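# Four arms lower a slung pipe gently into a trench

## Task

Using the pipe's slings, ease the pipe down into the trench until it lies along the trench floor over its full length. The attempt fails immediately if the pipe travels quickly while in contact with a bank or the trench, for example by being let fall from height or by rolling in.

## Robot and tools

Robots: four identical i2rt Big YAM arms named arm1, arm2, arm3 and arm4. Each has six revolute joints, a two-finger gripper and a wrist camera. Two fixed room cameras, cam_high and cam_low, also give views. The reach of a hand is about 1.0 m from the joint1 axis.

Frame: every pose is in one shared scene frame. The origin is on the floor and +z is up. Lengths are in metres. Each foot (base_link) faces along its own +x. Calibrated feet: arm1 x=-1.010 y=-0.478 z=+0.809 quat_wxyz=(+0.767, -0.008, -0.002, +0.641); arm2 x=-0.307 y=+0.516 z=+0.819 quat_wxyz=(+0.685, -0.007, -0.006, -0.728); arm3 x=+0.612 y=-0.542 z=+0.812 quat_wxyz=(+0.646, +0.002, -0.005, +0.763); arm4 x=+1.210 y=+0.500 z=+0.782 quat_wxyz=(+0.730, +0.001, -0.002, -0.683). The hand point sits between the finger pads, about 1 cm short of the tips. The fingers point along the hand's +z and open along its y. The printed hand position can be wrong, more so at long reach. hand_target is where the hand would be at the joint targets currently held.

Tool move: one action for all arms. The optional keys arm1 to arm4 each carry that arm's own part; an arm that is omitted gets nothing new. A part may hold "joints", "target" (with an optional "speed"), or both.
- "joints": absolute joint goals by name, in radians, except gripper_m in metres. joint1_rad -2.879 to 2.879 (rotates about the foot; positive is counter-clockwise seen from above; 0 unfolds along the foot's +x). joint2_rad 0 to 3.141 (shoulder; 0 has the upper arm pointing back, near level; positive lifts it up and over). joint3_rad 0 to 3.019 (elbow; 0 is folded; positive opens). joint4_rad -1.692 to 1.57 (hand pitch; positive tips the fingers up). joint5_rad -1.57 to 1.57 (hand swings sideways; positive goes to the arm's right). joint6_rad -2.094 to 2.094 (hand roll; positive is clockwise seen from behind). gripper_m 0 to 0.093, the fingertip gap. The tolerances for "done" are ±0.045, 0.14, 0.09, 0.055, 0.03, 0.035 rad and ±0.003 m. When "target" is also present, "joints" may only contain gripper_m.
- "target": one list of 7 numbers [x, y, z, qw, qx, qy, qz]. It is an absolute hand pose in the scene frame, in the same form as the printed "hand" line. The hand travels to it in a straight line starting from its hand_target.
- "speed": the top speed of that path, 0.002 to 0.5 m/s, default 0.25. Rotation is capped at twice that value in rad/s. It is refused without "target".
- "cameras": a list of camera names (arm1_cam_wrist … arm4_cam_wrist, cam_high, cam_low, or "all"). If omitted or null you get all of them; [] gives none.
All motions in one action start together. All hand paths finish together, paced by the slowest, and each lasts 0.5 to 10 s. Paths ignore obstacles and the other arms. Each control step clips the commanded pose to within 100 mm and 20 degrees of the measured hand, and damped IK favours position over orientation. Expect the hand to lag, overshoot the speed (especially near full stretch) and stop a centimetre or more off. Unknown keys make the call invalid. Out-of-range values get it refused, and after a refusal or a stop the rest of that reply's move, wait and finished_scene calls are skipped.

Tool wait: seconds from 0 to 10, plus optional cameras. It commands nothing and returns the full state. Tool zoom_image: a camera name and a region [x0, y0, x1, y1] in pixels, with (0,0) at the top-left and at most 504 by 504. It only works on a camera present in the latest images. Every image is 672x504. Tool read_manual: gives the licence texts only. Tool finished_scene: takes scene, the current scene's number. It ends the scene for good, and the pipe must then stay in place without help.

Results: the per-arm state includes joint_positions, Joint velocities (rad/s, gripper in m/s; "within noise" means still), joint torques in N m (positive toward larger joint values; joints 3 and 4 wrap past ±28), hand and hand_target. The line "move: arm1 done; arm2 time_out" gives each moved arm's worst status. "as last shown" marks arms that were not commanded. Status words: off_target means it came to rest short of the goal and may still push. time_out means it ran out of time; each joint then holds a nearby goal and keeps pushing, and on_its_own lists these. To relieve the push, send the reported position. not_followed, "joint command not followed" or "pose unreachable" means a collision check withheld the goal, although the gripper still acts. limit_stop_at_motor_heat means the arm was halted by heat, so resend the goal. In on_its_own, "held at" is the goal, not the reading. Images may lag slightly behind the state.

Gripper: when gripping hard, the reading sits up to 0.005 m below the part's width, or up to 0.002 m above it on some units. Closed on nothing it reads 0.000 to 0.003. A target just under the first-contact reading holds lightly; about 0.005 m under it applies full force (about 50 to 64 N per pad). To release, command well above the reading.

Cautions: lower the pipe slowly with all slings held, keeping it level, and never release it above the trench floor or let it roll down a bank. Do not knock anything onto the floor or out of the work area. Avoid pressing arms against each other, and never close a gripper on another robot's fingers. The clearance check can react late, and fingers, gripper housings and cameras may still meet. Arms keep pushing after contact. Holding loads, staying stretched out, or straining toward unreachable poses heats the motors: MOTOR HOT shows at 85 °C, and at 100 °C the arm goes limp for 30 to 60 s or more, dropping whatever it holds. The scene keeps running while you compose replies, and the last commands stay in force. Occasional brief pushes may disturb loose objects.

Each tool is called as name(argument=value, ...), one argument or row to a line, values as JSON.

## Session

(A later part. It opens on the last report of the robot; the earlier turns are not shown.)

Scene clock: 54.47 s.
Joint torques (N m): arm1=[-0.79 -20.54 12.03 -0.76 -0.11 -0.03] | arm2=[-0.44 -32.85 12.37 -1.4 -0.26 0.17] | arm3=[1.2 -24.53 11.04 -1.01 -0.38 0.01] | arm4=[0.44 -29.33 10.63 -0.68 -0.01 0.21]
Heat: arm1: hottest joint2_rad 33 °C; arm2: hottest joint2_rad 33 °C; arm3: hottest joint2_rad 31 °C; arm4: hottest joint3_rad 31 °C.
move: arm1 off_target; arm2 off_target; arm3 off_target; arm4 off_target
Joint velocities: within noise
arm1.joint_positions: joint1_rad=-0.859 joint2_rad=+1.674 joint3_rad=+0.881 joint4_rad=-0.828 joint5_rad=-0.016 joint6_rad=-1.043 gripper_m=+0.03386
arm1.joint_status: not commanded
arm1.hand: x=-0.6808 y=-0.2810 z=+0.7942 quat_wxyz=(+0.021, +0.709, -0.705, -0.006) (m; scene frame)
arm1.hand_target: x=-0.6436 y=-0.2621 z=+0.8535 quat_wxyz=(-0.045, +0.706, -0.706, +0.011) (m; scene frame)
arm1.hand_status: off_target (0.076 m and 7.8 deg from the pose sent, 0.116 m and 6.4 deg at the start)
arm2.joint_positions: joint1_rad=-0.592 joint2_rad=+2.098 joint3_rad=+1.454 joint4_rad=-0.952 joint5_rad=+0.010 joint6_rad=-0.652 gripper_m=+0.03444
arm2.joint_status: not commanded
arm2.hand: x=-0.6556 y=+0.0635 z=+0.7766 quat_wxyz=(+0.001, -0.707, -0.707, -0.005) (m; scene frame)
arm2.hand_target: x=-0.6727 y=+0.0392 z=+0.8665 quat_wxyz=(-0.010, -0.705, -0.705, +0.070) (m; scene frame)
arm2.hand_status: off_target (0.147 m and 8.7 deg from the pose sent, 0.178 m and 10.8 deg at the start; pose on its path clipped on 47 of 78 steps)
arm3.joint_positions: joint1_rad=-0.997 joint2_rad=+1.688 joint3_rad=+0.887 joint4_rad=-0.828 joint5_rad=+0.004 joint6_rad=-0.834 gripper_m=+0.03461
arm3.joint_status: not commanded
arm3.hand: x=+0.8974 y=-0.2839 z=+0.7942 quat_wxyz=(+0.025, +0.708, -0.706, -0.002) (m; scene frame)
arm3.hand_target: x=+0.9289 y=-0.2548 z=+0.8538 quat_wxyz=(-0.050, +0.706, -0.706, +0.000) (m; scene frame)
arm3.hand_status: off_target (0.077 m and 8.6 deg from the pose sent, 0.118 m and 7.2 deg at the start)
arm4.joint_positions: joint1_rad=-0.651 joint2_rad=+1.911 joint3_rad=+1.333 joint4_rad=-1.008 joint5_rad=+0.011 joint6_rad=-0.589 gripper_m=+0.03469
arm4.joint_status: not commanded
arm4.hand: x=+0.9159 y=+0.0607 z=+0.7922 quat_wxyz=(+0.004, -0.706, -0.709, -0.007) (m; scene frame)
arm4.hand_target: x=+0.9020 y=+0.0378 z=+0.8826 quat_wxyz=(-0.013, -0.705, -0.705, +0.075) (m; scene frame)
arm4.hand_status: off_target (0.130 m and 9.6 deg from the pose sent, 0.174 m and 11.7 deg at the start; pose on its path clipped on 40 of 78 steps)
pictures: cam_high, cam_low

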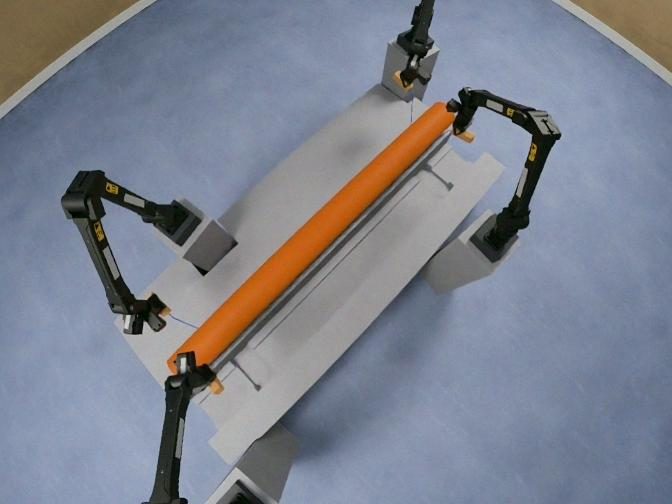

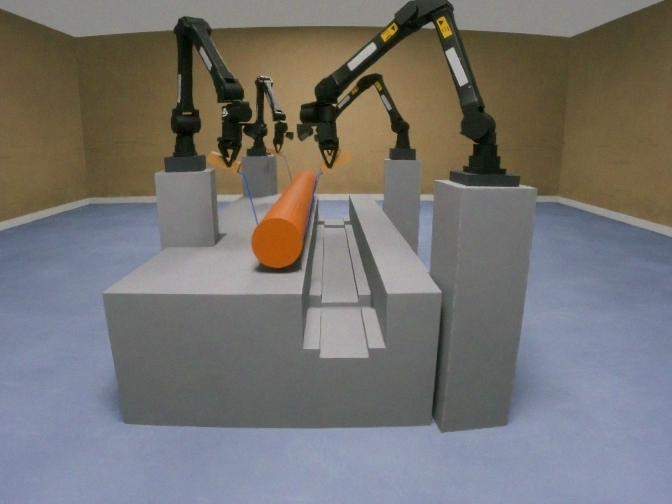

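move(
  arm1={"target": [-0.635, -0.255, 0.890, -0.055, 0.705, -0.705, 0.013], "speed": 0.08},
  arm2={"target": [-0.685, 0.022, 0.960, -0.013, -0.703, -0.703, 0.10], "speed": 0.08},
  arm3={"target": [0.934, -0.247, 0.890, -0.06, 0.705, -0.705, 0], "speed": 0.08},
  arm4={"target": [0.896, 0.025, 0.960, -0.015, -0.703, -0.703, 0.10], "speed": 0.08},
  cameras=["cam_low", "cam_high"],
)

zoom_image(
  camera="cam_low",
  region=[180, 80, 450, 350],
)

Scene clock: 59.43 s.
Joint torques (N m): arm1=[-1.14 -21.36 13.48 -0.81 -0.08 0.01] | arm2=[-0.44 -32.38 12.1 -0.73 -0.19 0.13] | arm3=[1.26 -24.94 12.22 -0.95 -0.39 0.03] | arm4=[0.56 -28.92 10.67 -0.36 0.03 0.25]
Heat: arm1: hottest joint2_rad 33 °C; arm2: hottest joint2_rad 34 °C; arm3: hottest joint2_rad 31 °C; arm4: hottest joint3_rad 31 °C.
move: arm1 off_target; arm2 off_target; arm3 off_target; arm4 off_target
Joint velocities: within noise
arm1.joint_positions: joint1_rad=-0.858 joint2_rad=+1.628 joint3_rad=+0.915 joint4_rad=-0.907 joint5_rad=-0.017 joint6_rad=-1.042 gripper_m=+0.03386
arm1.joint_status: not commanded
arm1.hand: x=-0.6779 y=-0.2782 z=+0.8209 quat_wxyz=(+0.020, +0.709, -0.705, -0.006) (m; scene frame)
arm1.hand_target: x=-0.6397 y=-0.2578 z=+0.8886 quat_wxyz=(-0.056, +0.706, -0.706, +0.013) (m; scene frame)
arm1.hand_status: off_target (0.085 m and 8.9 deg from the pose sent, 0.109 m and 9.0 deg at the start)
arm2.joint_positions: joint1_rad=-0.592 joint2_rad=+2.025 joint3_rad=+1.408 joint4_rad=-0.933 joint5_rad=+0.011 joint6_rad=-0.652 gripper_m=+0.03444
arm2.joint_status: not commanded
arm2.hand: x=-0.6527 y=+0.0679 z=+0.8019 quat_wxyz=(-0.001, -0.708, -0.706, +0.018) (m; scene frame)
arm2.hand_target: x=-0.6690 y=+0.0445 z=+0.8924 quat_wxyz=(-0.013, -0.703, -0.704, +0.100) (m; scene frame)
arm2.hand_status: off_target (0.168 m and 9.5 deg from the pose sent, 0.190 m and 12.1 deg at the start; pose on its path clipped on 49 of 51 steps)
arm3.joint_positions: joint1_rad=-0.993 joint2_rad=+1.639 joint3_rad=+0.916 joint4_rad=-0.905 joint5_rad=+0.004 joint6_rad=-0.829 gripper_m=+0.03461
arm3.joint_status: not commanded
arm3.hand: x=+0.8984 y=-0.2810 z=+0.8211 quat_wxyz=(+0.024, +0.707, -0.706, -0.001) (m; scene frame)
arm3.hand_target: x=+0.9300 y=-0.2508 z=+0.8886 quat_wxyz=(-0.060, +0.706, -0.706, +0.000) (m; scene frame)
arm3.hand_status: off_target (0.085 m and 9.6 deg from the pose sent, 0.109 m and 9.8 deg at the start)
arm4.joint_positions: joint1_rad=-0.648 joint2_rad=+1.850 joint3_rad=+1.314 joint4_rad=-1.008 joint5_rad=+0.016 joint6_rad=-0.589 gripper_m=+0.03469
arm4.joint_status: not commanded
arm4.hand: x=+0.9175 y=+0.0616 z=+0.8171 quat_wxyz=(+0.003, -0.704, -0.710, +0.014) (m; scene frame)
arm4.hand_target: x=+0.9059 y=+0.0415 z=+0.9085 quat_wxyz=(-0.016, -0.704, -0.703, +0.100) (m; scene frame)
arm4.hand_status: off_target (0.149 m and 10.1 deg from the pose sent, 0.173 m and 12.5 deg at the start; pose on its path clipped on 48 of 51 steps)
pictures: cam_high, cam_low

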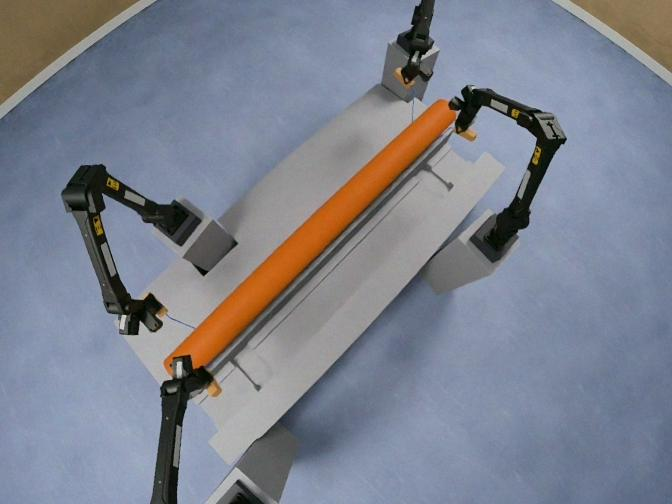

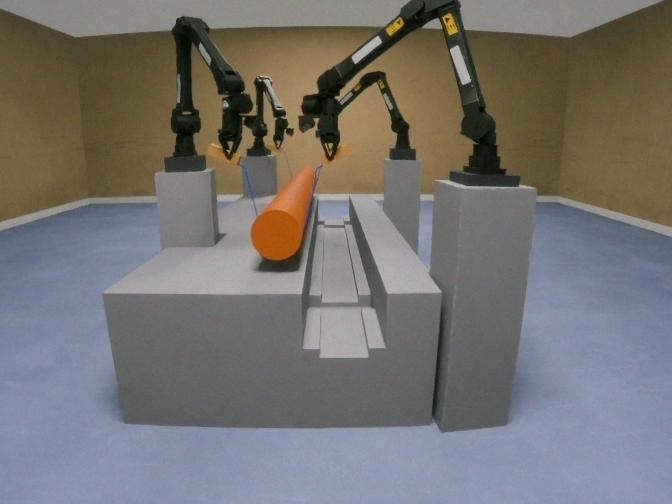

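Scaled by 1.867.

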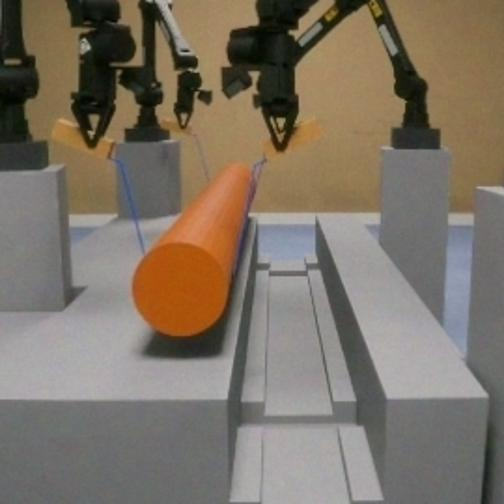

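move(
  arm1={"target": [-0.643, -0.019, 0.910, -0.045, 0.706, -0.706, 0.011], "speed": 0.1},
  arm2={"target": [-0.688, 0.2775, 0.890, -0.010, -0.705, -0.705, 0.06], "speed": 0.1},
  arm3={"target": [0.924, -0.034, 0.918, -0.05, 0.706, -0.706, 0], "speed": 0.1},
  arm4={"target": [0.890, 0.259, 0.893, -0.013, -0.705, -0.705, 0.065], "speed": 0.1},
  cameras=["cam_low", "cam_high"],
)

zoom_image(
  camera="cam_low",
  region=[230, 140, 450, 370],
)

zoom_image(
  camera="cam_low",
  region=[280, 130, 390, 230],
)

Scene clock: 69.73 s.
Joint torques (N m): arm1=[-1.67 -25.41 15.47 -0.81 0.11 0.06] | arm2=[-2.37 -23.53 11.4 -1.18 -0.37 -0.01] | arm3=[0.91 -32.32 13.87 -1.02 -0.06 0.08] | arm4=[-0.97 -18.84 9.87 -0.32 -0.18 -0.06]
Heat: arm1: hottest joint3_rad 37 °C; arm2: hottest joint2_rad 38 °C; arm3: hottest joint2_rad 33 °C; arm4: hottest joint3_rad 33 °C.
move: arm1 off_target; arm2 off_target; arm3 off_target; arm4 off_target
Joint velocities: within noise
arm1.joint_positions: joint1_rad=-0.482 joint2_rad=+1.942 joint3_rad=+1.427 joint4_rad=-1.114 joint5_rad=+0.011 joint6_rad=-0.678 gripper_m=+0.03386
arm1.joint_status: not commanded
arm1.hand: x=-0.6774 y=-0.0525 z=+0.8345 quat_wxyz=(+0.027, +0.713, -0.700, +0.017) (m; scene frame)
arm1.hand_target: x=-0.6476 y=-0.0248 z=+0.9105 quat_wxyz=(-0.046, +0.706, -0.706, +0.011) (m; scene frame)
arm1.hand_status: off_target (0.089 m and 8.3 deg from the pose sent, 0.276 m and 7.7 deg at the start)
arm2.joint_positions: joint1_rad=-0.937 joint2_rad=+1.697 joint3_rad=+1.003 joint4_rad=-0.899 joint5_rad=-0.027 joint6_rad=-1.006 gripper_m=+0.03444
arm2.joint_status: not commanded
arm2.hand: x=-0.6619 y=+0.2827 z=+0.8315 quat_wxyz=(-0.021, -0.705, -0.709, -0.002) (m; scene frame)
arm2.hand_target: x=-0.6860 y=+0.2785 z=+0.8873 quat_wxyz=(-0.009, -0.706, -0.706, +0.060) (m; scene frame)
arm2.hand_status: off_target (0.064 m and 7.2 deg from the pose sent, 0.230 m and 4.9 deg at the start)
arm3.joint_positions: joint1_rad=-0.705 joint2_rad=+1.990 joint3_rad=+1.462 joint4_rad=-1.128 joint5_rad=+0.024 joint6_rad=-0.547 gripper_m=+0.03461
arm3.joint_status: not commanded
arm3.hand: x=+0.8968 y=-0.0755 z=+0.8286 quat_wxyz=(+0.034, +0.709, -0.704, +0.019) (m; scene frame)
arm3.hand_target: x=+0.9191 y=-0.0421 z=+0.9159 quat_wxyz=(-0.050, +0.706, -0.706, +0.000) (m; scene frame)
arm3.hand_status: off_target (0.102 m and 9.9 deg from the pose sent, 0.266 m and 8.5 deg at the start; pose on its path clipped on 26 of 101 steps)
arm4.joint_positions: joint1_rad=-0.986 joint2_rad=+1.490 joint3_rad=+0.912 joint4_rad=-0.992 joint5_rad=-0.034 joint6_rad=-0.920 gripper_m=+0.03469
arm4.joint_status: not commanded
arm4.hand: x=+0.9110 y=+0.2661 z=+0.8405 quat_wxyz=(-0.019, -0.707, -0.707, +0.002) (m; scene frame)
arm4.hand_target: x=+0.8917 y=+0.2600 z=+0.8908 quat_wxyz=(-0.012, -0.705, -0.706, +0.065) (m; scene frame)
arm4.hand_status: off_target (0.057 m and 7.2 deg from the pose sent, 0.213 m and 6.1 deg at the start)
pictures: cam_high, cam_low

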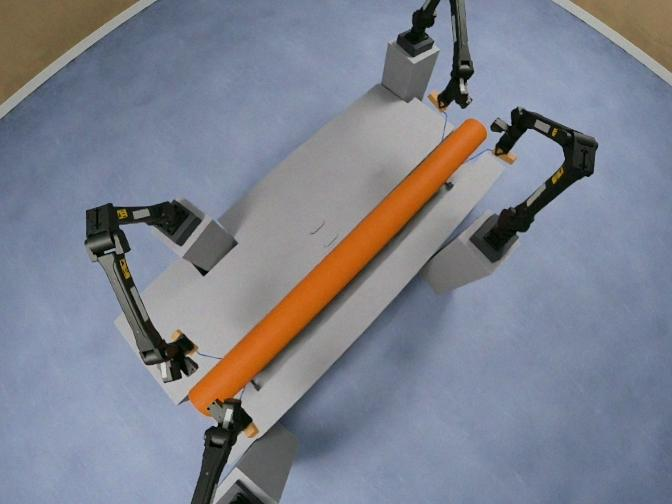

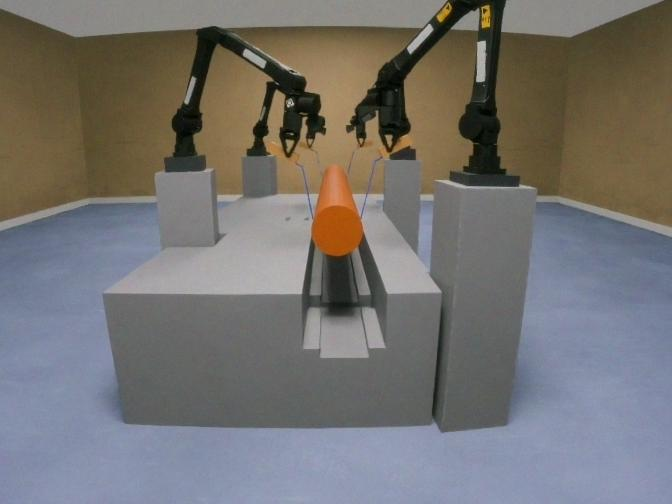

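Scaled by 2.191.

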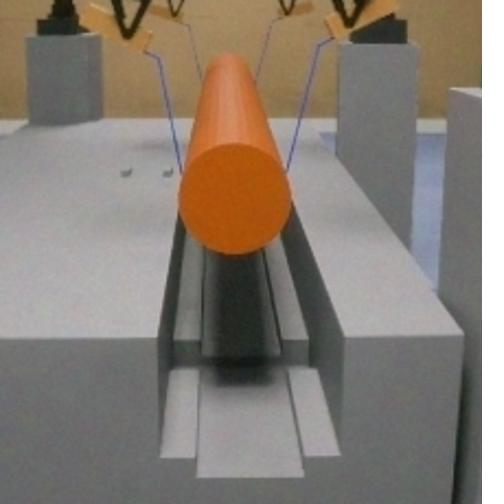

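Scaled by 4.582.

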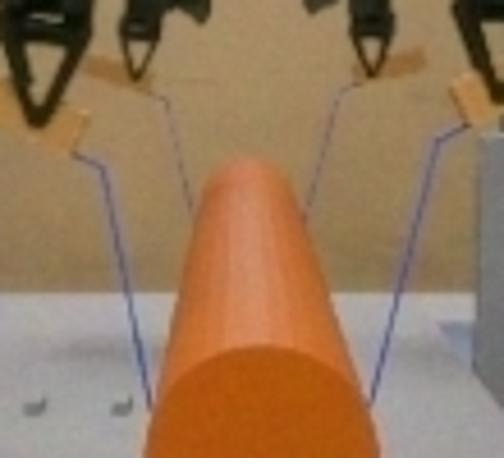

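move(
  arm1={"target": [-0.645, -0.020, 0.790, -0.045, 0.706, -0.706, 0.011], "speed": 0.1},
  arm2={"target": [-0.693, 0.272, 0.771, -0.010, -0.705, -0.705, 0.06], "speed": 0.1},
  arm3={"target": [0.921, -0.026, 0.800, -0.05, 0.706, -0.706, 0], "speed": 0.1},
  arm4={"target": [0.880, 0.267, 0.776, -0.013, -0.705, -0.705, 0.065], "speed": 0.1},
  cameras=["cam_low"],
)

zoom_image(
  camera="cam_low",
  region=[230, 140, 450, 370],
)

zoom_image(
  camera="cam_low",
  region=[280, 130, 390, 230],
)

Scene clock: 80.30 s.
Joint torques (N m): arm1=[-1.14 -27.11 9.29 0.42 0.16 0.08] | arm2=[-2.32 -22.89 8.03 -0.32 -0.45 0] | arm3=[1.26 -34.49 8.83 -0.23 -0.05 0.07] | arm4=[-1.26 -17.32 7.31 0.43 -0.28 -0.02]
Heat: arm1: hottest joint3_rad 40 °C; arm2: hottest joint2_rad 39 °C; arm3: hottest joint2_rad 36 °C; arm4: hottest joint3_rad 34 °C.
move: arm1 off_target; arm2 off_target; arm3 off_target; arm4 off_target
Joint velocities: within noise
arm1.joint_positions: joint1_rad=-0.481 joint2_rad=+2.103 joint3_rad=+1.377 joint4_rad=-0.879 joint5_rad=+0.011 joint6_rad=-0.675 gripper_m=+0.03386
arm1.joint_status: not commanded
arm1.hand: x=-0.6705 y=-0.0457 z=+0.7329 quat_wxyz=(+0.014, +0.713, -0.701, +0.016) (m; scene frame)
arm1.hand_target: x=-0.6468 y=-0.0222 z=+0.7898 quat_wxyz=(-0.045, +0.706, -0.706, +0.011) (m; scene frame)
arm1.hand_status: off_target (0.068 m and 6.9 deg from the pose sent, 0.064 m and 8.3 deg at the start)
arm2.joint_positions: joint1_rad=-0.937 joint2_rad=+1.903 joint3_rad=+0.937 joint4_rad=-0.609 joint5_rad=-0.025 joint6_rad=-1.007 gripper_m=+0.03444
arm2.joint_status: not commanded
arm2.hand: x=-0.6626 y=+0.2808 z=+0.7303 quat_wxyz=(-0.018, -0.704, -0.710, +0.007) (m; scene frame)
arm2.hand_target: x=-0.6918 y=+0.2729 z=+0.7699 quat_wxyz=(-0.009, -0.706, -0.706, +0.060) (m; scene frame)
arm2.hand_status: off_target (0.052 m and 6.2 deg from the pose sent, 0.069 m and 7.2 deg at the start)
arm3.joint_positions: joint1_rad=-0.696 joint2_rad=+2.157 joint3_rad=+1.430 joint4_rad=-0.902 joint5_rad=+0.024 joint6_rad=-0.538 gripper_m=+0.03461
arm3.joint_status: not commanded
arm3.hand: x=+0.8993 y=-0.0618 z=+0.7268 quat_wxyz=(+0.020, +0.710, -0.704, +0.017) (m; scene frame)
arm3.hand_target: x=+0.9189 y=-0.0296 z=+0.7988 quat_wxyz=(-0.050, +0.706, -0.706, +0.000) (m; scene frame)
arm3.hand_status: off_target (0.084 m and 8.3 deg from the pose sent, 0.062 m and 9.9 deg at the start)
arm4.joint_positions: joint1_rad=-1.016 joint2_rad=+1.673 joint3_rad=+0.788 joint4_rad=-0.669 joint5_rad=-0.035 joint6_rad=-0.955 gripper_m=+0.03469
arm4.joint_status: not commanded
arm4.hand: x=+0.9090 y=+0.2777 z=+0.7402 quat_wxyz=(-0.019, -0.705, -0.709, +0.010) (m; scene frame)
arm4.hand_target: x=+0.8811 y=+0.2680 z=+0.7753 quat_wxyz=(-0.012, -0.705, -0.706, +0.065) (m; scene frame)
arm4.hand_status: off_target (0.047 m and 6.3 deg from the pose sent, 0.072 m and 7.3 deg at the start)
pictures: cam_low

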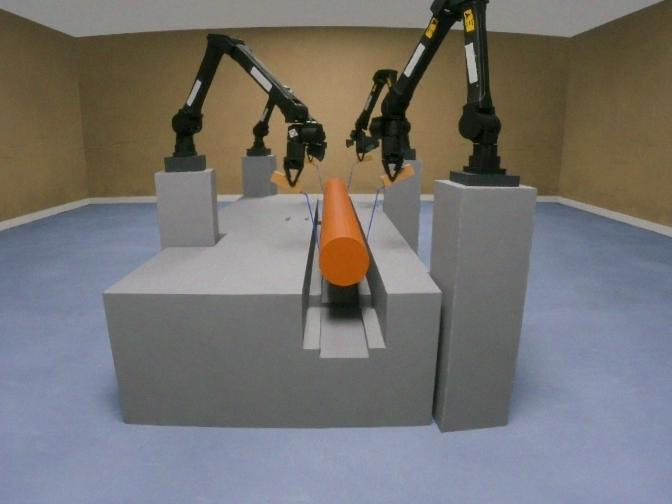

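Scaled by 2.191.

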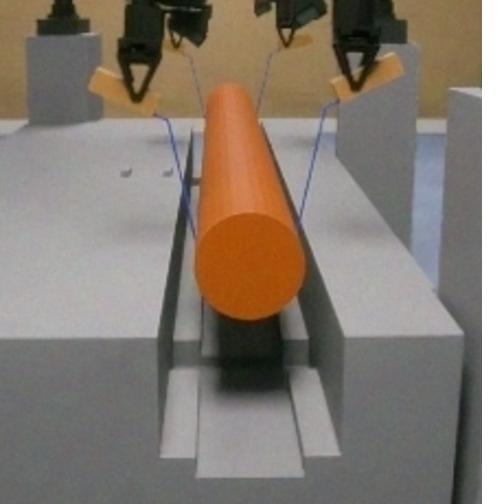

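Scaled by 4.582.

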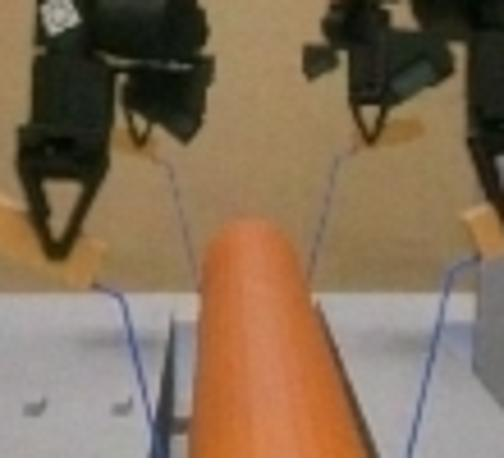

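move(
  arm1={"target": [-0.647, -0.022, 0.694, -0.045, 0.706, -0.706, 0.011], "speed": 0.1},
  arm2={"target": [-0.696, 0.270, 0.677, -0.010, -0.705, -0.705, 0.06], "speed": 0.1},
  arm3={"target": [0.919, -0.029, 0.706, -0.05, 0.706, -0.706, 0], "speed": 0.1},
  arm4={"target": [0.878, 0.263, 0.680, -0.013, -0.705, -0.705, 0.065], "speed": 0.1},
  cameras=["cam_low"],
)

zoom_image(
  camera="cam_low",
  region=[230, 140, 450, 370],
)

zoom_image(
  camera="cam_low",
  region=[280, 130, 390, 230],
)

Scene clock: 84.70 s.
Joint torques (N m): arm1=[-1.38 -26.87 7.42 0.46 0.21 0.1] | arm2=[-2.49 -22.42 6.48 -0.4 -0.35 0.02] | arm3=[1.03 -33.49 7.1 -0.1 -0.03 0.08] | arm4=[-1.03 -18.9 4.6 0.38 -0.18 0.02]
Heat: arm1: hottest joint3_rad 40 °C; arm2: hottest joint2_rad 39 °C; arm3: hottest joint2_rad 36 °C; arm4: hottest joint3_rad 34 °C.
move: arm1 off_target; arm2 off_target; arm3 off_target; arm4 off_target
Joint velocities: within noise
arm1.joint_positions: joint1_rad=-0.477 joint2_rad=+2.252 joint3_rad=+1.355 joint4_rad=-0.685 joint5_rad=+0.011 joint6_rad=-0.672 gripper_m=+0.03386
arm1.joint_status: not commanded
arm1.hand: x=-0.6722 y=-0.0461 z=+0.6471 quat_wxyz=(+0.003, +0.713, -0.701, +0.015) (m; scene frame)
arm1.hand_target: x=-0.6481 y=-0.0234 z=+0.6936 quat_wxyz=(-0.045, +0.706, -0.706, +0.011) (m; scene frame)
arm1.hand_status: off_target (0.058 m and 5.6 deg from the pose sent, 0.051 m and 6.9 deg at the start)
arm2.joint_positions: joint1_rad=-0.937 joint2_rad=+2.124 joint3_rad=+0.931 joint4_rad=-0.378 joint5_rad=-0.028 joint6_rad=-1.010 gripper_m=+0.03444
arm2.joint_status: not commanded
arm2.hand: x=-0.6574 y=+0.2821 z=+0.6403 quat_wxyz=(-0.019, -0.703, -0.711, +0.010) (m; scene frame)
arm2.hand_target: x=-0.6948 y=+0.2710 z=+0.6765 quat_wxyz=(-0.009, -0.706, -0.706, +0.060) (m; scene frame)
arm2.hand_status: off_target (0.055 m and 5.9 deg from the pose sent, 0.064 m and 6.1 deg at the start)
arm3.joint_positions: joint1_rad=-0.696 joint2_rad=+2.292 joint3_rad=+1.399 joint4_rad=-0.713 joint5_rad=+0.024 joint6_rad=-0.537 gripper_m=+0.03461
arm3.joint_status: not commanded
arm3.hand: x=+0.8969 y=-0.0656 z=+0.6444 quat_wxyz=(+0.009, +0.709, -0.705, +0.014) (m; scene frame)
arm3.hand_target: x=+0.9176 y=-0.0314 z=+0.7050 quat_wxyz=(-0.050, +0.706, -0.706, +0.000) (m; scene frame)
arm3.hand_status: off_target (0.075 m and 7.0 deg from the pose sent, 0.044 m and 8.3 deg at the start)
arm4.joint_positions: joint1_rad=-1.016 joint2_rad=+1.922 joint3_rad=+0.766 joint4_rad=-0.387 joint5_rad=-0.039 joint6_rad=-0.956 gripper_m=+0.03469
arm4.joint_status: not commanded
arm4.hand: x=+0.9074 y=+0.2753 z=+0.6486 quat_wxyz=(-0.019, -0.705, -0.709, +0.016) (m; scene frame)
arm4.hand_target: x=+0.8788 y=+0.2637 z=+0.6791 quat_wxyz=(-0.012, -0.705, -0.706, +0.065) (m; scene frame)
arm4.hand_status: off_target (0.045 m and 5.6 deg from the pose sent, 0.069 m and 6.3 deg at the start)
pictures: cam_low

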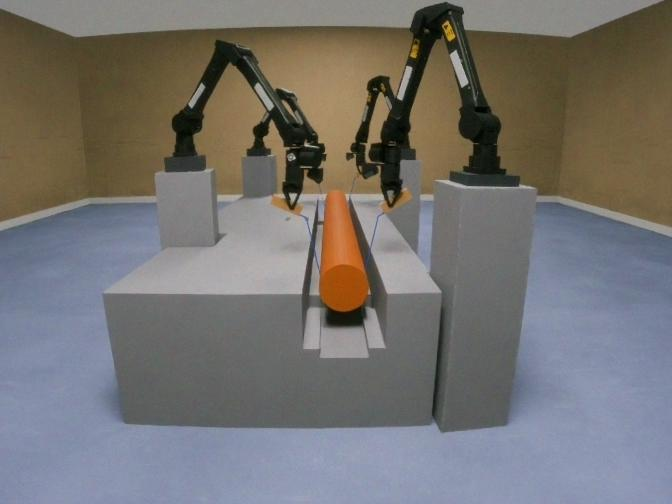

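Scaled by 2.191.

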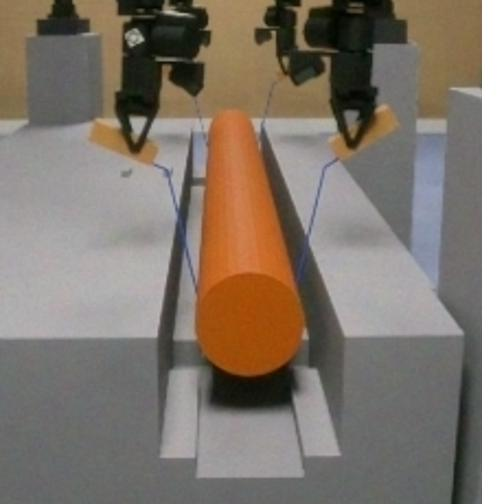

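Scaled by 4.582.

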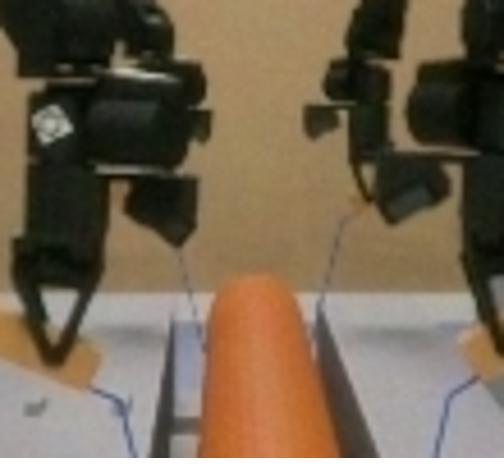

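move(
  arm1={"target": [-0.647, -0.029, 0.650, -0.045, 0.706, -0.706, 0.011], "speed": 0.07},
  arm2={"target": [-0.699, 0.261, 0.633, -0.010, -0.705, -0.705, 0.06], "speed": 0.07},
  arm3={"target": [0.919, -0.029, 0.660, -0.05, 0.706, -0.706, 0], "speed": 0.07},
  arm4={"target": [0.876, 0.261, 0.634, -0.013, -0.705, -0.705, 0.065], "speed": 0.07},
  cameras=["cam_low"],
)

zoom_image(
  camera="cam_low",
  region=[230, 140, 450, 370],
)

zoom_image(
  camera="cam_low",
  region=[280, 130, 390, 230],
)

Scene clock: 91.83 s.
Joint torques (N m): arm1=[-1.96 -26.75 6.42 0.43 0.18 0.03] | arm2=[-1.55 -23 6.04 -0.38 -0.31 0.14] | arm3=[1.2 -33.14 7.08 -0.17 -0.04 0.07] | arm4=[-0.91 -18.67 4.66 0.43 -0.15 0.03]
Heat: arm1: hottest joint3_rad 39 °C; arm2: hottest joint2_rad 39 °C; arm3: hottest joint2_rad 36 °C; arm4: hottest joint3_rad 33 °C.
move: arm1 off_target; arm2 off_target; arm3 off_target; arm4 off_target
Joint velocities: within noise
arm1.joint_positions: joint1_rad=-0.477 joint2_rad=+2.324 joint3_rad=+1.349 joint4_rad=-0.598 joint5_rad=+0.011 joint6_rad=-0.672 gripper_m=+0.03386
arm1.joint_status: not commanded
arm1.hand: x=-0.6742 y=-0.0498 z=+0.6079 quat_wxyz=(-0.001, +0.713, -0.701, +0.014) (m; scene frame)
arm1.hand_target: x=-0.6478 y=-0.0301 z=+0.6495 quat_wxyz=(-0.045, +0.706, -0.706, +0.011) (m; scene frame)
arm1.hand_status: off_target (0.054 m and 5.1 deg from the pose sent, 0.031 m and 5.6 deg at the start)
arm2.joint_positions: joint1_rad=-0.937 joint2_rad=+2.239 joint3_rad=+0.966 joint4_rad=-0.296 joint5_rad=-0.030 joint6_rad=-1.010 gripper_m=+0.03444
arm2.joint_status: not commanded
arm2.hand: x=-0.6600 y=+0.2795 z=+0.5990 quat_wxyz=(-0.020, -0.703, -0.711, +0.011) (m; scene frame)
arm2.hand_target: x=-0.6977 y=+0.2620 z=+0.6330 quat_wxyz=(-0.010, -0.706, -0.706, +0.060) (m; scene frame)
arm2.hand_status: off_target (0.055 m and 5.8 deg from the pose sent, 0.047 m and 5.9 deg at the start)
arm3.joint_positions: joint1_rad=-0.696 joint2_rad=+2.370 joint3_rad=+1.395 joint4_rad=-0.632 joint5_rad=+0.024 joint6_rad=-0.537 gripper_m=+0.03461
arm3.joint_status: not commanded
arm3.hand: x=+0.8934 y=-0.0714 z=+0.6018 quat_wxyz=(+0.009, +0.709, -0.705, +0.014) (m; scene frame)
arm3.hand_target: x=+0.9176 y=-0.0315 z=+0.6599 quat_wxyz=(-0.050, +0.706, -0.706, +0.000) (m; scene frame)
arm3.hand_status: off_target (0.076 m and 7.0 deg from the pose sent, 0.046 m and 7.0 deg at the start)
arm4.joint_positions: joint1_rad=-1.016 joint2_rad=+2.048 joint3_rad=+0.766 joint4_rad=-0.263 joint5_rad=-0.039 joint6_rad=-0.956 gripper_m=+0.03469
arm4.joint_status: not commanded
arm4.hand: x=+0.9121 y=+0.2783 z=+0.6050 quat_wxyz=(-0.020, -0.705, -0.709, +0.015) (m; scene frame)
arm4.hand_target: x=+0.8769 y=+0.2619 z=+0.6339 quat_wxyz=(-0.012, -0.705, -0.706, +0.065) (m; scene frame)
arm4.hand_status: off_target (0.049 m and 5.8 deg from the pose sent, 0.037 m and 5.7 deg at the start)
pictures: cam_low

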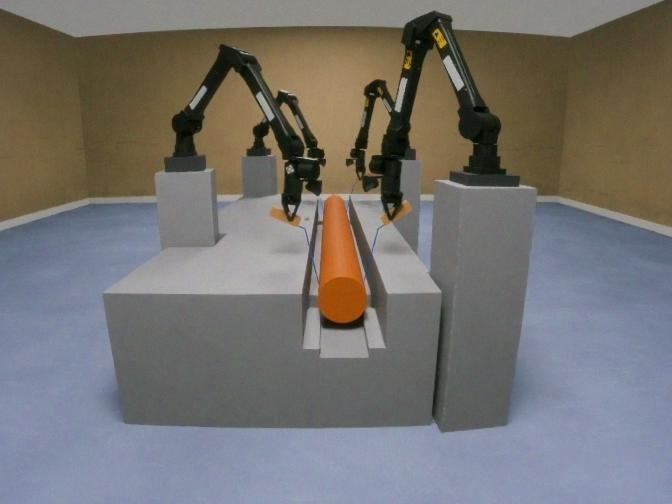

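Scaled by 2.191.

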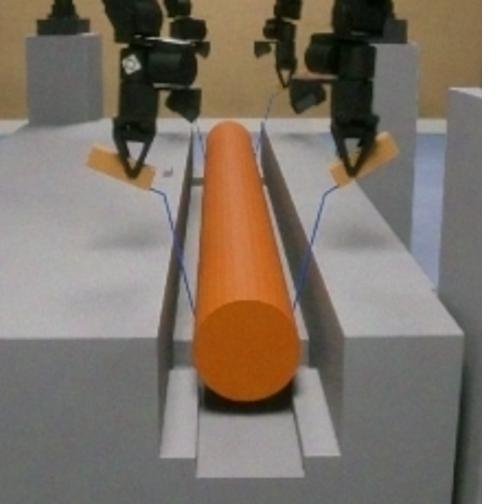

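Scaled by 4.582.

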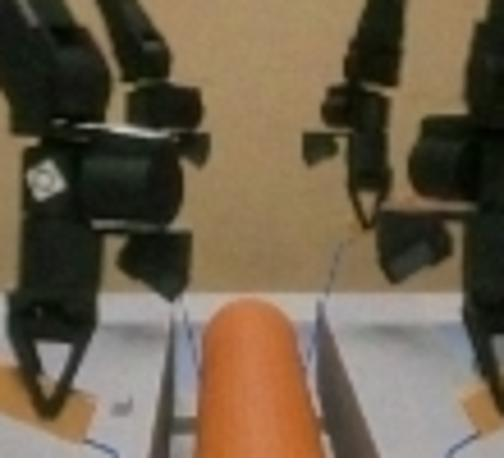

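move(
  arm1={"target": [-0.647, -0.029, 0.632, -0.045, 0.706, -0.706, 0.011], "speed": 0.03},
  arm2={"target": [-0.699, 0.261, 0.616, -0.010, -0.705, -0.705, 0.06], "speed": 0.03},
  arm3={"target": [0.919, -0.027, 0.643, -0.05, 0.706, -0.706, 0], "speed": 0.03},
  arm4={"target": [0.876, 0.261, 0.616, -0.013, -0.705, -0.705, 0.065], "speed": 0.03},
  cameras=["cam_low"],
)

zoom_image(
  camera="cam_low",
  region=[230, 140, 450, 370],
)

Scene clock: 96.03 s.
Joint torques (N m): arm1=[-1.44 -26.17 6.6 0.28 0.17 0.02] | arm2=[-1.61 -22.95 5.42 -0.36 -0.31 0.13] | arm3=[1.08 -32.62 7.71 -0.2 -0.03 0.06] | arm4=[-1.03 -18.32 4.14 0.46 -0.16 0.02]
Heat: arm1: hottest joint3_rad 38 °C; arm2: hottest joint2_rad 39 °C; arm3: hottest joint2_rad 37 °C; arm4: hottest joint3_rad 33 °C.
move: arm1 off_target; arm2 off_target; arm3 off_target; arm4 off_target
Joint velocities: within noise
arm1.joint_positions: joint1_rad=-0.477 joint2_rad=+2.352 joint3_rad=+1.348 joint4_rad=-0.567 joint5_rad=+0.011 joint6_rad=-0.672 gripper_m=+0.03386
arm1.joint_status: not commanded
arm1.hand: x=-0.6757 y=-0.0521 z=+0.5929 quat_wxyz=(-0.002, +0.713, -0.701, +0.014) (m; scene frame)
arm1.hand_target: x=-0.6479 y=-0.0303 z=+0.6320 quat_wxyz=(-0.045, +0.706, -0.706, +0.011) (m; scene frame)
arm1.hand_status: off_target (0.054 m and 5.0 deg from the pose sent, 0.042 m and 5.1 deg at the start)
arm2.joint_positions: joint1_rad=-0.937 joint2_rad=+2.280 joint3_rad=+0.982 joint4_rad=-0.263 joint5_rad=-0.030 joint6_rad=-1.010 gripper_m=+0.03444
arm2.joint_status: not commanded
arm2.hand: x=-0.6622 y=+0.2779 z=+0.5840 quat_wxyz=(-0.019, -0.703, -0.711, +0.015) (m; scene frame)
arm2.hand_target: x=-0.6980 y=+0.2618 z=+0.6159 quat_wxyz=(-0.010, -0.706, -0.706, +0.060) (m; scene frame)
arm2.hand_status: off_target (0.052 m and 5.4 deg from the pose sent, 0.046 m and 5.8 deg at the start)
arm3.joint_positions: joint1_rad=-0.695 joint2_rad=+2.397 joint3_rad=+1.395 joint4_rad=-0.607 joint5_rad=+0.024 joint6_rad=-0.535 gripper_m=+0.03461
arm3.joint_status: not commanded
arm3.hand: x=+0.8911 y=-0.0740 z=+0.5874 quat_wxyz=(+0.011, +0.709, -0.705, +0.014) (m; scene frame)
arm3.hand_target: x=+0.9173 y=-0.0299 z=+0.6436 quat_wxyz=(-0.050, +0.706, -0.706, +0.000) (m; scene frame)
arm3.hand_status: off_target (0.078 m and 7.1 deg from the pose sent, 0.066 m and 7.0 deg at the start)
arm4.joint_positions: joint1_rad=-1.016 joint2_rad=+2.095 joint3_rad=+0.776 joint4_rad=-0.217 joint5_rad=-0.039 joint6_rad=-0.956 gripper_m=+0.03469
arm4.joint_status: not commanded
arm4.hand: x=+0.9103 y=+0.2769 z=+0.5899 quat_wxyz=(-0.019, -0.705, -0.709, +0.019) (m; scene frame)
arm4.hand_target: x=+0.8768 y=+0.2618 z=+0.6159 quat_wxyz=(-0.012, -0.705, -0.706, +0.065) (m; scene frame)
arm4.hand_status: off_target (0.046 m and 5.3 deg from the pose sent, 0.042 m and 5.8 deg at the start)
pictures: cam_low

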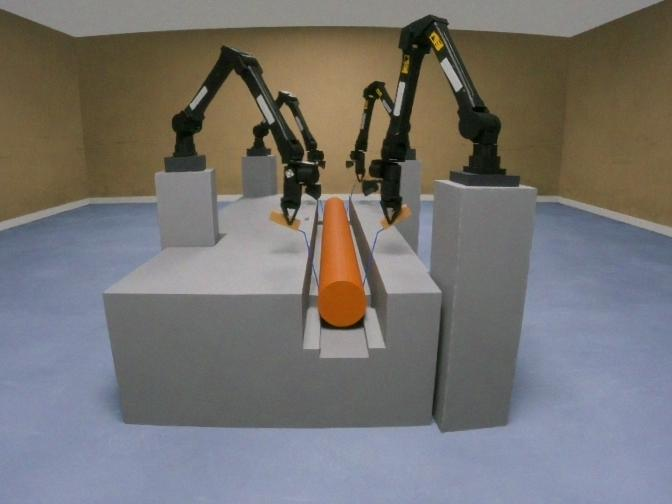

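Scaled by 2.191.

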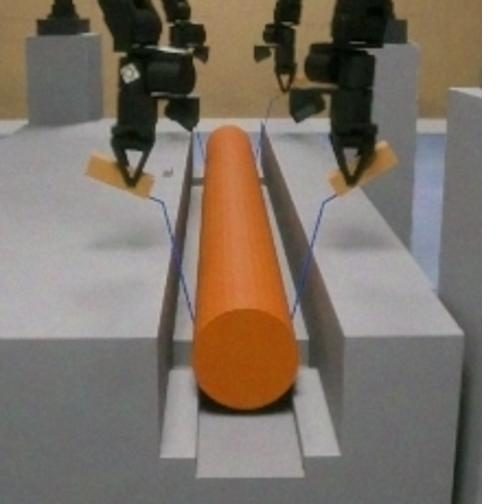

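move(
  arm1={"target": [-0.647, -0.029, 0.617, -0.045, 0.706, -0.706, 0.011], "speed": 0.03},
  arm2={"target": [-0.699, 0.261, 0.603, -0.010, -0.705, -0.705, 0.06], "speed": 0.03},
  arm3={"target": [0.919, -0.024, 0.630, -0.05, 0.706, -0.706, 0], "speed": 0.03},
  arm4={"target": [0.876, 0.264, 0.603, -0.013, -0.705, -0.705, 0.065], "speed": 0.03},
  cameras=["cam_low"],
)

zoom_image(
  camera="cam_low",
  region=[230, 140, 450, 370],
)

Scene clock: 100.20 s.
Joint torques (N m): arm1=[-1.9 -26.81 6.8 0.49 0.17 0.03] | arm2=[-1.61 -23.18 5.09 -0.46 -0.31 0.13] | arm3=[1.14 -32.79 7.8 -0.18 -0.02 0.08] | arm4=[-1.32 -18.37 3.59 0.42 -0.16 -0.02]
Heat: arm1: hottest joint3_rad 38 °C; arm2: hottest joint2_rad 38 °C; arm3: hottest joint2_rad 38 °C; arm4: hottest joint3_rad 33 °C.
move: arm1 off_target; arm2 off_target; arm3 off_target; arm4 off_target
Joint velocities: within noise
arm1.joint_positions: joint1_rad=-0.477 joint2_rad=+2.380 joint3_rad=+1.348 joint4_rad=-0.543 joint5_rad=+0.011 joint6_rad=-0.672 gripper_m=+0.03386
arm1.joint_status: not commanded
arm1.hand: x=-0.6780 y=-0.0555 z=+0.5783 quat_wxyz=(+0.000, +0.713, -0.701, +0.014) (m; scene frame)
arm1.hand_target: x=-0.6480 y=-0.0304 z=+0.6174 quat_wxyz=(-0.045, +0.706, -0.706, +0.011) (m; scene frame)
arm1.hand_status: off_target (0.056 m and 5.3 deg from the pose sent, 0.044 m and 5.0 deg at the start)
arm2.joint_positions: joint1_rad=-0.937 joint2_rad=+2.314 joint3_rad=+0.992 joint4_rad=-0.238 joint5_rad=-0.030 joint6_rad=-1.010 gripper_m=+0.03444
arm2.joint_status: not commanded
arm2.hand: x=-0.6619 y=+0.2779 z=+0.5715 quat_wxyz=(-0.019, -0.703, -0.711, +0.015) (m; scene frame)
arm2.hand_target: x=-0.6979 y=+0.2619 z=+0.6028 quat_wxyz=(-0.010, -0.706, -0.706, +0.060) (m; scene frame)
arm2.hand_status: off_target (0.051 m and 5.3 deg from the pose sent, 0.045 m and 5.4 deg at the start)
arm3.joint_positions: joint1_rad=-0.693 joint2_rad=+2.426 joint3_rad=+1.406 joint4_rad=-0.592 joint5_rad=+0.024 joint6_rad=-0.533 gripper_m=+0.03461
arm3.joint_status: not commanded
arm3.hand: x=+0.8895 y=-0.0742 z=+0.5738 quat_wxyz=(+0.013, +0.709, -0.705, +0.015) (m; scene frame)
arm3.hand_target: x=+0.9172 y=-0.0271 z=+0.6309 quat_wxyz=(-0.050, +0.706, -0.706, +0.000) (m; scene frame)
arm3.hand_status: off_target (0.081 m and 7.4 deg from the pose sent, 0.071 m and 7.1 deg at the start)
arm4.joint_positions: joint1_rad=-1.017 joint2_rad=+2.131 joint3_rad=+0.782 joint4_rad=-0.182 joint5_rad=-0.040 joint6_rad=-0.957 gripper_m=+0.03469
arm4.joint_status: not commanded
arm4.hand: x=+0.9096 y=+0.2766 z=+0.5783 quat_wxyz=(-0.019, -0.704, -0.709, +0.022) (m; scene frame)
arm4.hand_target: x=+0.8768 y=+0.2647 z=+0.6028 quat_wxyz=(-0.012, -0.706, -0.706, +0.065) (m; scene frame)
arm4.hand_status: off_target (0.044 m and 5.0 deg from the pose sent, 0.039 m and 5.3 deg at the start)
pictures: cam_low

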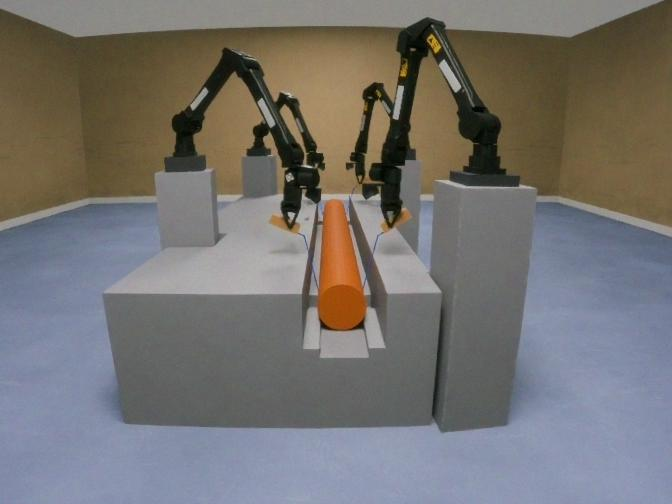

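Scaled by 2.191.

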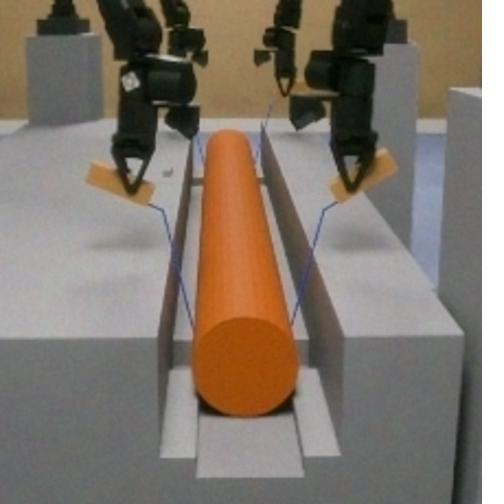

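move(
  arm1={"target": [-0.647, -0.028, 0.603, -0.045, 0.706, -0.706, 0.011], "speed": 0.03},
  arm2={"target": [-0.699, 0.261, 0.588, -0.010, -0.705, -0.705, 0.06], "speed": 0.03},
  arm3={"target": [0.919, -0.022, 0.616, -0.05, 0.706, -0.706, 0], "speed": 0.03},
  arm4={"target": [0.876, 0.265, 0.588, -0.013, -0.705, -0.705, 0.065], "speed": 0.03},
  cameras=["cam_low"],
)

zoom_image(
  camera="cam_low",
  region=[230, 140, 450, 370],
)

Scene clock: 103.70 s.
Joint torques (N m): arm1=[-1.2 -25.05 7.27 0.47 0.16 0.07] | arm2=[-1.61 -23.06 4.6 -0.28 -0.26 0.13] | arm3=[1.32 -30.97 7.95 0.09 -0.02 0.09] | arm4=[-1.2 -17.26 3.45 0.68 -0.13 0]
Heat: arm1: hottest joint3_rad 38 °C; arm2: hottest joint2_rad 38 °C; arm3: hottest joint2_rad 38 °C; arm4: hottest joint3_rad 33 °C.
move: arm1 off_target; arm2 off_target; arm3 off_target; arm4 off_target
Joint velocities: within noise
arm1.joint_positions: joint1_rad=-0.477 joint2_rad=+2.403 joint3_rad=+1.348 joint4_rad=-0.523 joint5_rad=+0.011 joint6_rad=-0.672 gripper_m=+0.03386
arm1.joint_status: not commanded
arm1.hand: x=-0.6796 y=-0.0580 z=+0.5666 quat_wxyz=(+0.001, +0.713, -0.701, +0.014) (m; scene frame)
arm1.hand_target: x=-0.6481 y=-0.0296 z=+0.6040 quat_wxyz=(-0.045, +0.706, -0.706, +0.011) (m; scene frame)
arm1.hand_status: off_target (0.057 m and 5.4 deg from the pose sent, 0.048 m and 5.3 deg at the start)
arm2.joint_positions: joint1_rad=-0.937 joint2_rad=+2.352 joint3_rad=+1.008 joint4_rad=-0.212 joint5_rad=-0.031 joint6_rad=-1.010 gripper_m=+0.03444
arm2.joint_status: not commanded
arm2.hand: x=-0.6633 y=+0.2765 z=+0.5579 quat_wxyz=(-0.019, -0.703, -0.711, +0.017) (m; scene frame)
arm2.hand_target: x=-0.6980 y=+0.2618 z=+0.5878 quat_wxyz=(-0.010, -0.706, -0.706, +0.060) (m; scene frame)
arm2.hand_status: off_target (0.049 m and 5.0 deg from the pose sent, 0.044 m and 5.3 deg at the start)
arm3.joint_positions: joint1_rad=-0.692 joint2_rad=+2.436 joint3_rad=+1.421 joint4_rad=-0.582 joint5_rad=+0.024 joint6_rad=-0.532 gripper_m=+0.03461
arm3.joint_status: not commanded
arm3.hand: x=+0.8929 y=-0.0679 z=+0.5714 quat_wxyz=(+0.005, +0.709, -0.705, +0.013) (m; scene frame)
arm3.hand_target: x=+0.9174 y=-0.0244 z=+0.6177 quat_wxyz=(-0.050, +0.706, -0.706, +0.000) (m; scene frame)
arm3.hand_status: off_target (0.069 m and 6.5 deg from the pose sent, 0.073 m and 7.4 deg at the start)
arm4.joint_positions: joint1_rad=-1.022 joint2_rad=+2.159 joint3_rad=+0.790 joint4_rad=-0.153 joint5_rad=-0.041 joint6_rad=-0.962 gripper_m=+0.03469
arm4.joint_status: not commanded
arm4.hand: x=+0.9064 y=+0.2764 z=+0.5693 quat_wxyz=(-0.019, -0.705, -0.709, +0.027) (m; scene frame)
arm4.hand_target: x=+0.8766 y=+0.2657 z=+0.5882 quat_wxyz=(-0.012, -0.706, -0.706, +0.065) (m; scene frame)
arm4.hand_status: off_target (0.037 m and 4.4 deg from the pose sent, 0.037 m and 5.0 deg at the start)
pictures: cam_low

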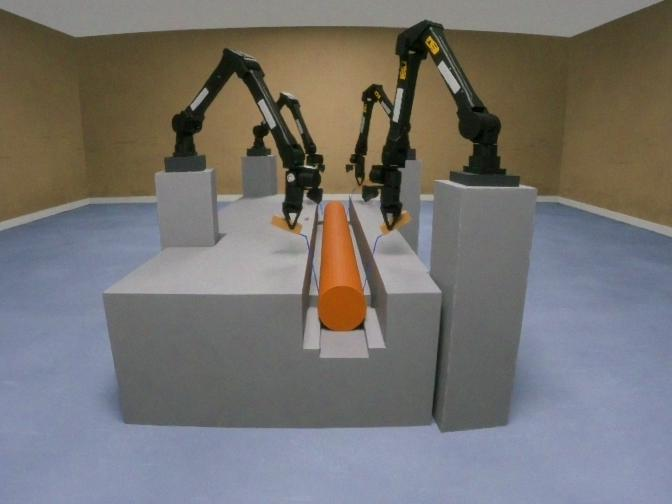

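Scaled by 2.191.

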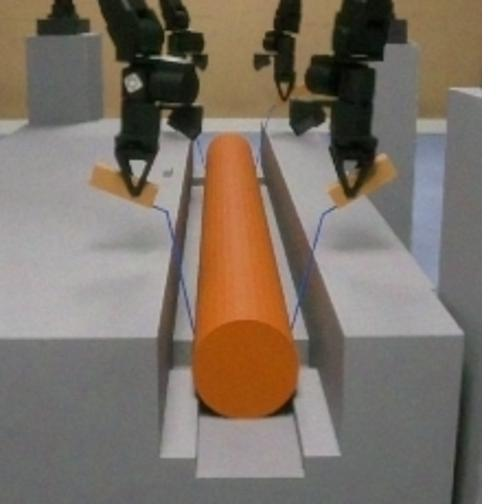

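move(
  arm1={"target": [-0.647, -0.028, 0.586, -0.045, 0.706, -0.706, 0.011], "speed": 0.03},
  arm2={"target": [-0.699, 0.262, 0.572, -0.010, -0.705, -0.705, 0.06], "speed": 0.03},
  arm3={"target": [0.919, -0.024, 0.599, -0.05, 0.706, -0.706, 0], "speed": 0.03},
  arm4={"target": [0.876, 0.265, 0.572, -0.013, -0.705, -0.705, 0.065], "speed": 0.03},
  cameras=["cam_low"],
)

zoom_image(
  camera="cam_low",
  region=[230, 140, 450, 370],
)

zoom_image(
  camera="cam_low",
  region=[280, 130, 390, 230],
)

Scene clock: 107.73 s.
Joint torques (N m): arm1=[-1.9 -22.65 7.6 0.85 0.15 0.04] | arm2=[-1.79 -20.78 5.01 0.06 -0.27 0.11] | arm3=[1.08 -28.1 7.75 0.44 -0.01 0.07] | arm4=[-0.79 -14.97 3.54 0.94 -0.12 0.01]
Heat: arm1: hottest joint2_rad 38 °C; arm2: hottest joint2_rad 39 °C; arm3: hottest joint2_rad 37 °C; arm4: hottest joint3_rad 32 °C.
move: arm1 off_target; arm2 off_target; arm3 off_target; arm4 off_target
Joint velocities: within noise
arm1.joint_positions: joint1_rad=-0.477 joint2_rad=+2.403 joint3_rad=+1.362 joint4_rad=-0.509 joint5_rad=+0.011 joint6_rad=-0.672 gripper_m=+0.03386
arm1.joint_status: not commanded
arm1.hand: x=-0.6729 y=-0.0491 z=+0.5692 quat_wxyz=(-0.013, +0.713, -0.701, +0.013) (m; scene frame)
arm1.hand_target: x=-0.6476 y=-0.0289 z=+0.5873 quat_wxyz=(-0.045, +0.706, -0.706, +0.011) (m; scene frame)
arm1.hand_status: off_target (0.037 m and 3.9 deg from the pose sent, 0.048 m and 5.4 deg at the start)
arm2.joint_positions: joint1_rad=-0.937 joint2_rad=+2.366 joint3_rad=+1.018 joint4_rad=-0.194 joint5_rad=-0.031 joint6_rad=-1.010 gripper_m=+0.03444
arm2.joint_status: not commanded
arm2.hand: x=-0.6673 y=+0.2739 z=+0.5532 quat_wxyz=(-0.017, -0.702, -0.711, +0.024) (m; scene frame)
arm2.hand_target: x=-0.6984 y=+0.2627 z=+0.5726 quat_wxyz=(-0.010, -0.706, -0.706, +0.060) (m; scene frame)
arm2.hand_status: off_target (0.039 m and 4.3 deg from the pose sent, 0.041 m and 5.0 deg at the start)
arm3.joint_positions: joint1_rad=-0.692 joint2_rad=+2.437 joint3_rad=+1.435 joint4_rad=-0.564 joint5_rad=+0.024 joint6_rad=-0.532 gripper_m=+0.03461
arm3.joint_status: not commanded
arm3.hand: x=+0.8989 y=-0.0577 z=+0.5736 quat_wxyz=(-0.009, +0.709, -0.705, +0.009) (m; scene frame)
arm3.hand_target: x=+0.9181 y=-0.0253 z=+0.6005 quat_wxyz=(-0.050, +0.706, -0.706, +0.000) (m; scene frame)
arm3.hand_status: off_target (0.047 m and 4.8 deg from the pose sent, 0.058 m and 6.5 deg at the start)
arm4.joint_positions: joint1_rad=-1.029 joint2_rad=+2.180 joint3_rad=+0.801 joint4_rad=-0.124 joint5_rad=-0.042 joint6_rad=-0.963 gripper_m=+0.03469
arm4.joint_status: not commanded
arm4.hand: x=+0.8994 y=+0.2745 z=+0.5634 quat_wxyz=(-0.017, -0.706, -0.707, +0.037) (m; scene frame)
arm4.hand_target: x=+0.8762 y=+0.2654 z=+0.5727 quat_wxyz=(-0.013, -0.706, -0.705, +0.065) (m; scene frame)
arm4.hand_status: off_target (0.027 m and 3.3 deg from the pose sent, 0.032 m and 4.4 deg at the start)
pictures: cam_low

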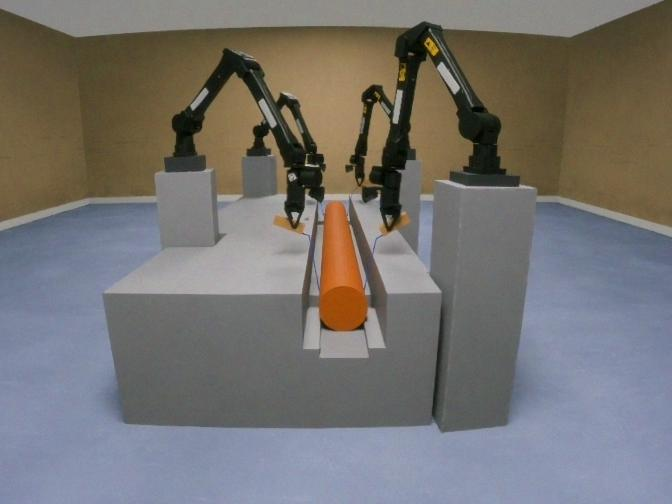

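Scaled by 2.191.

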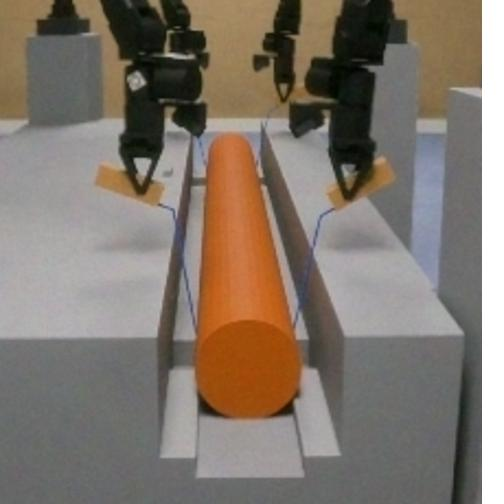

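Scaled by 4.582.

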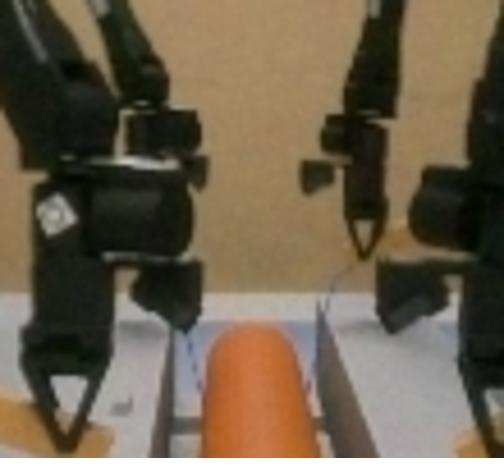

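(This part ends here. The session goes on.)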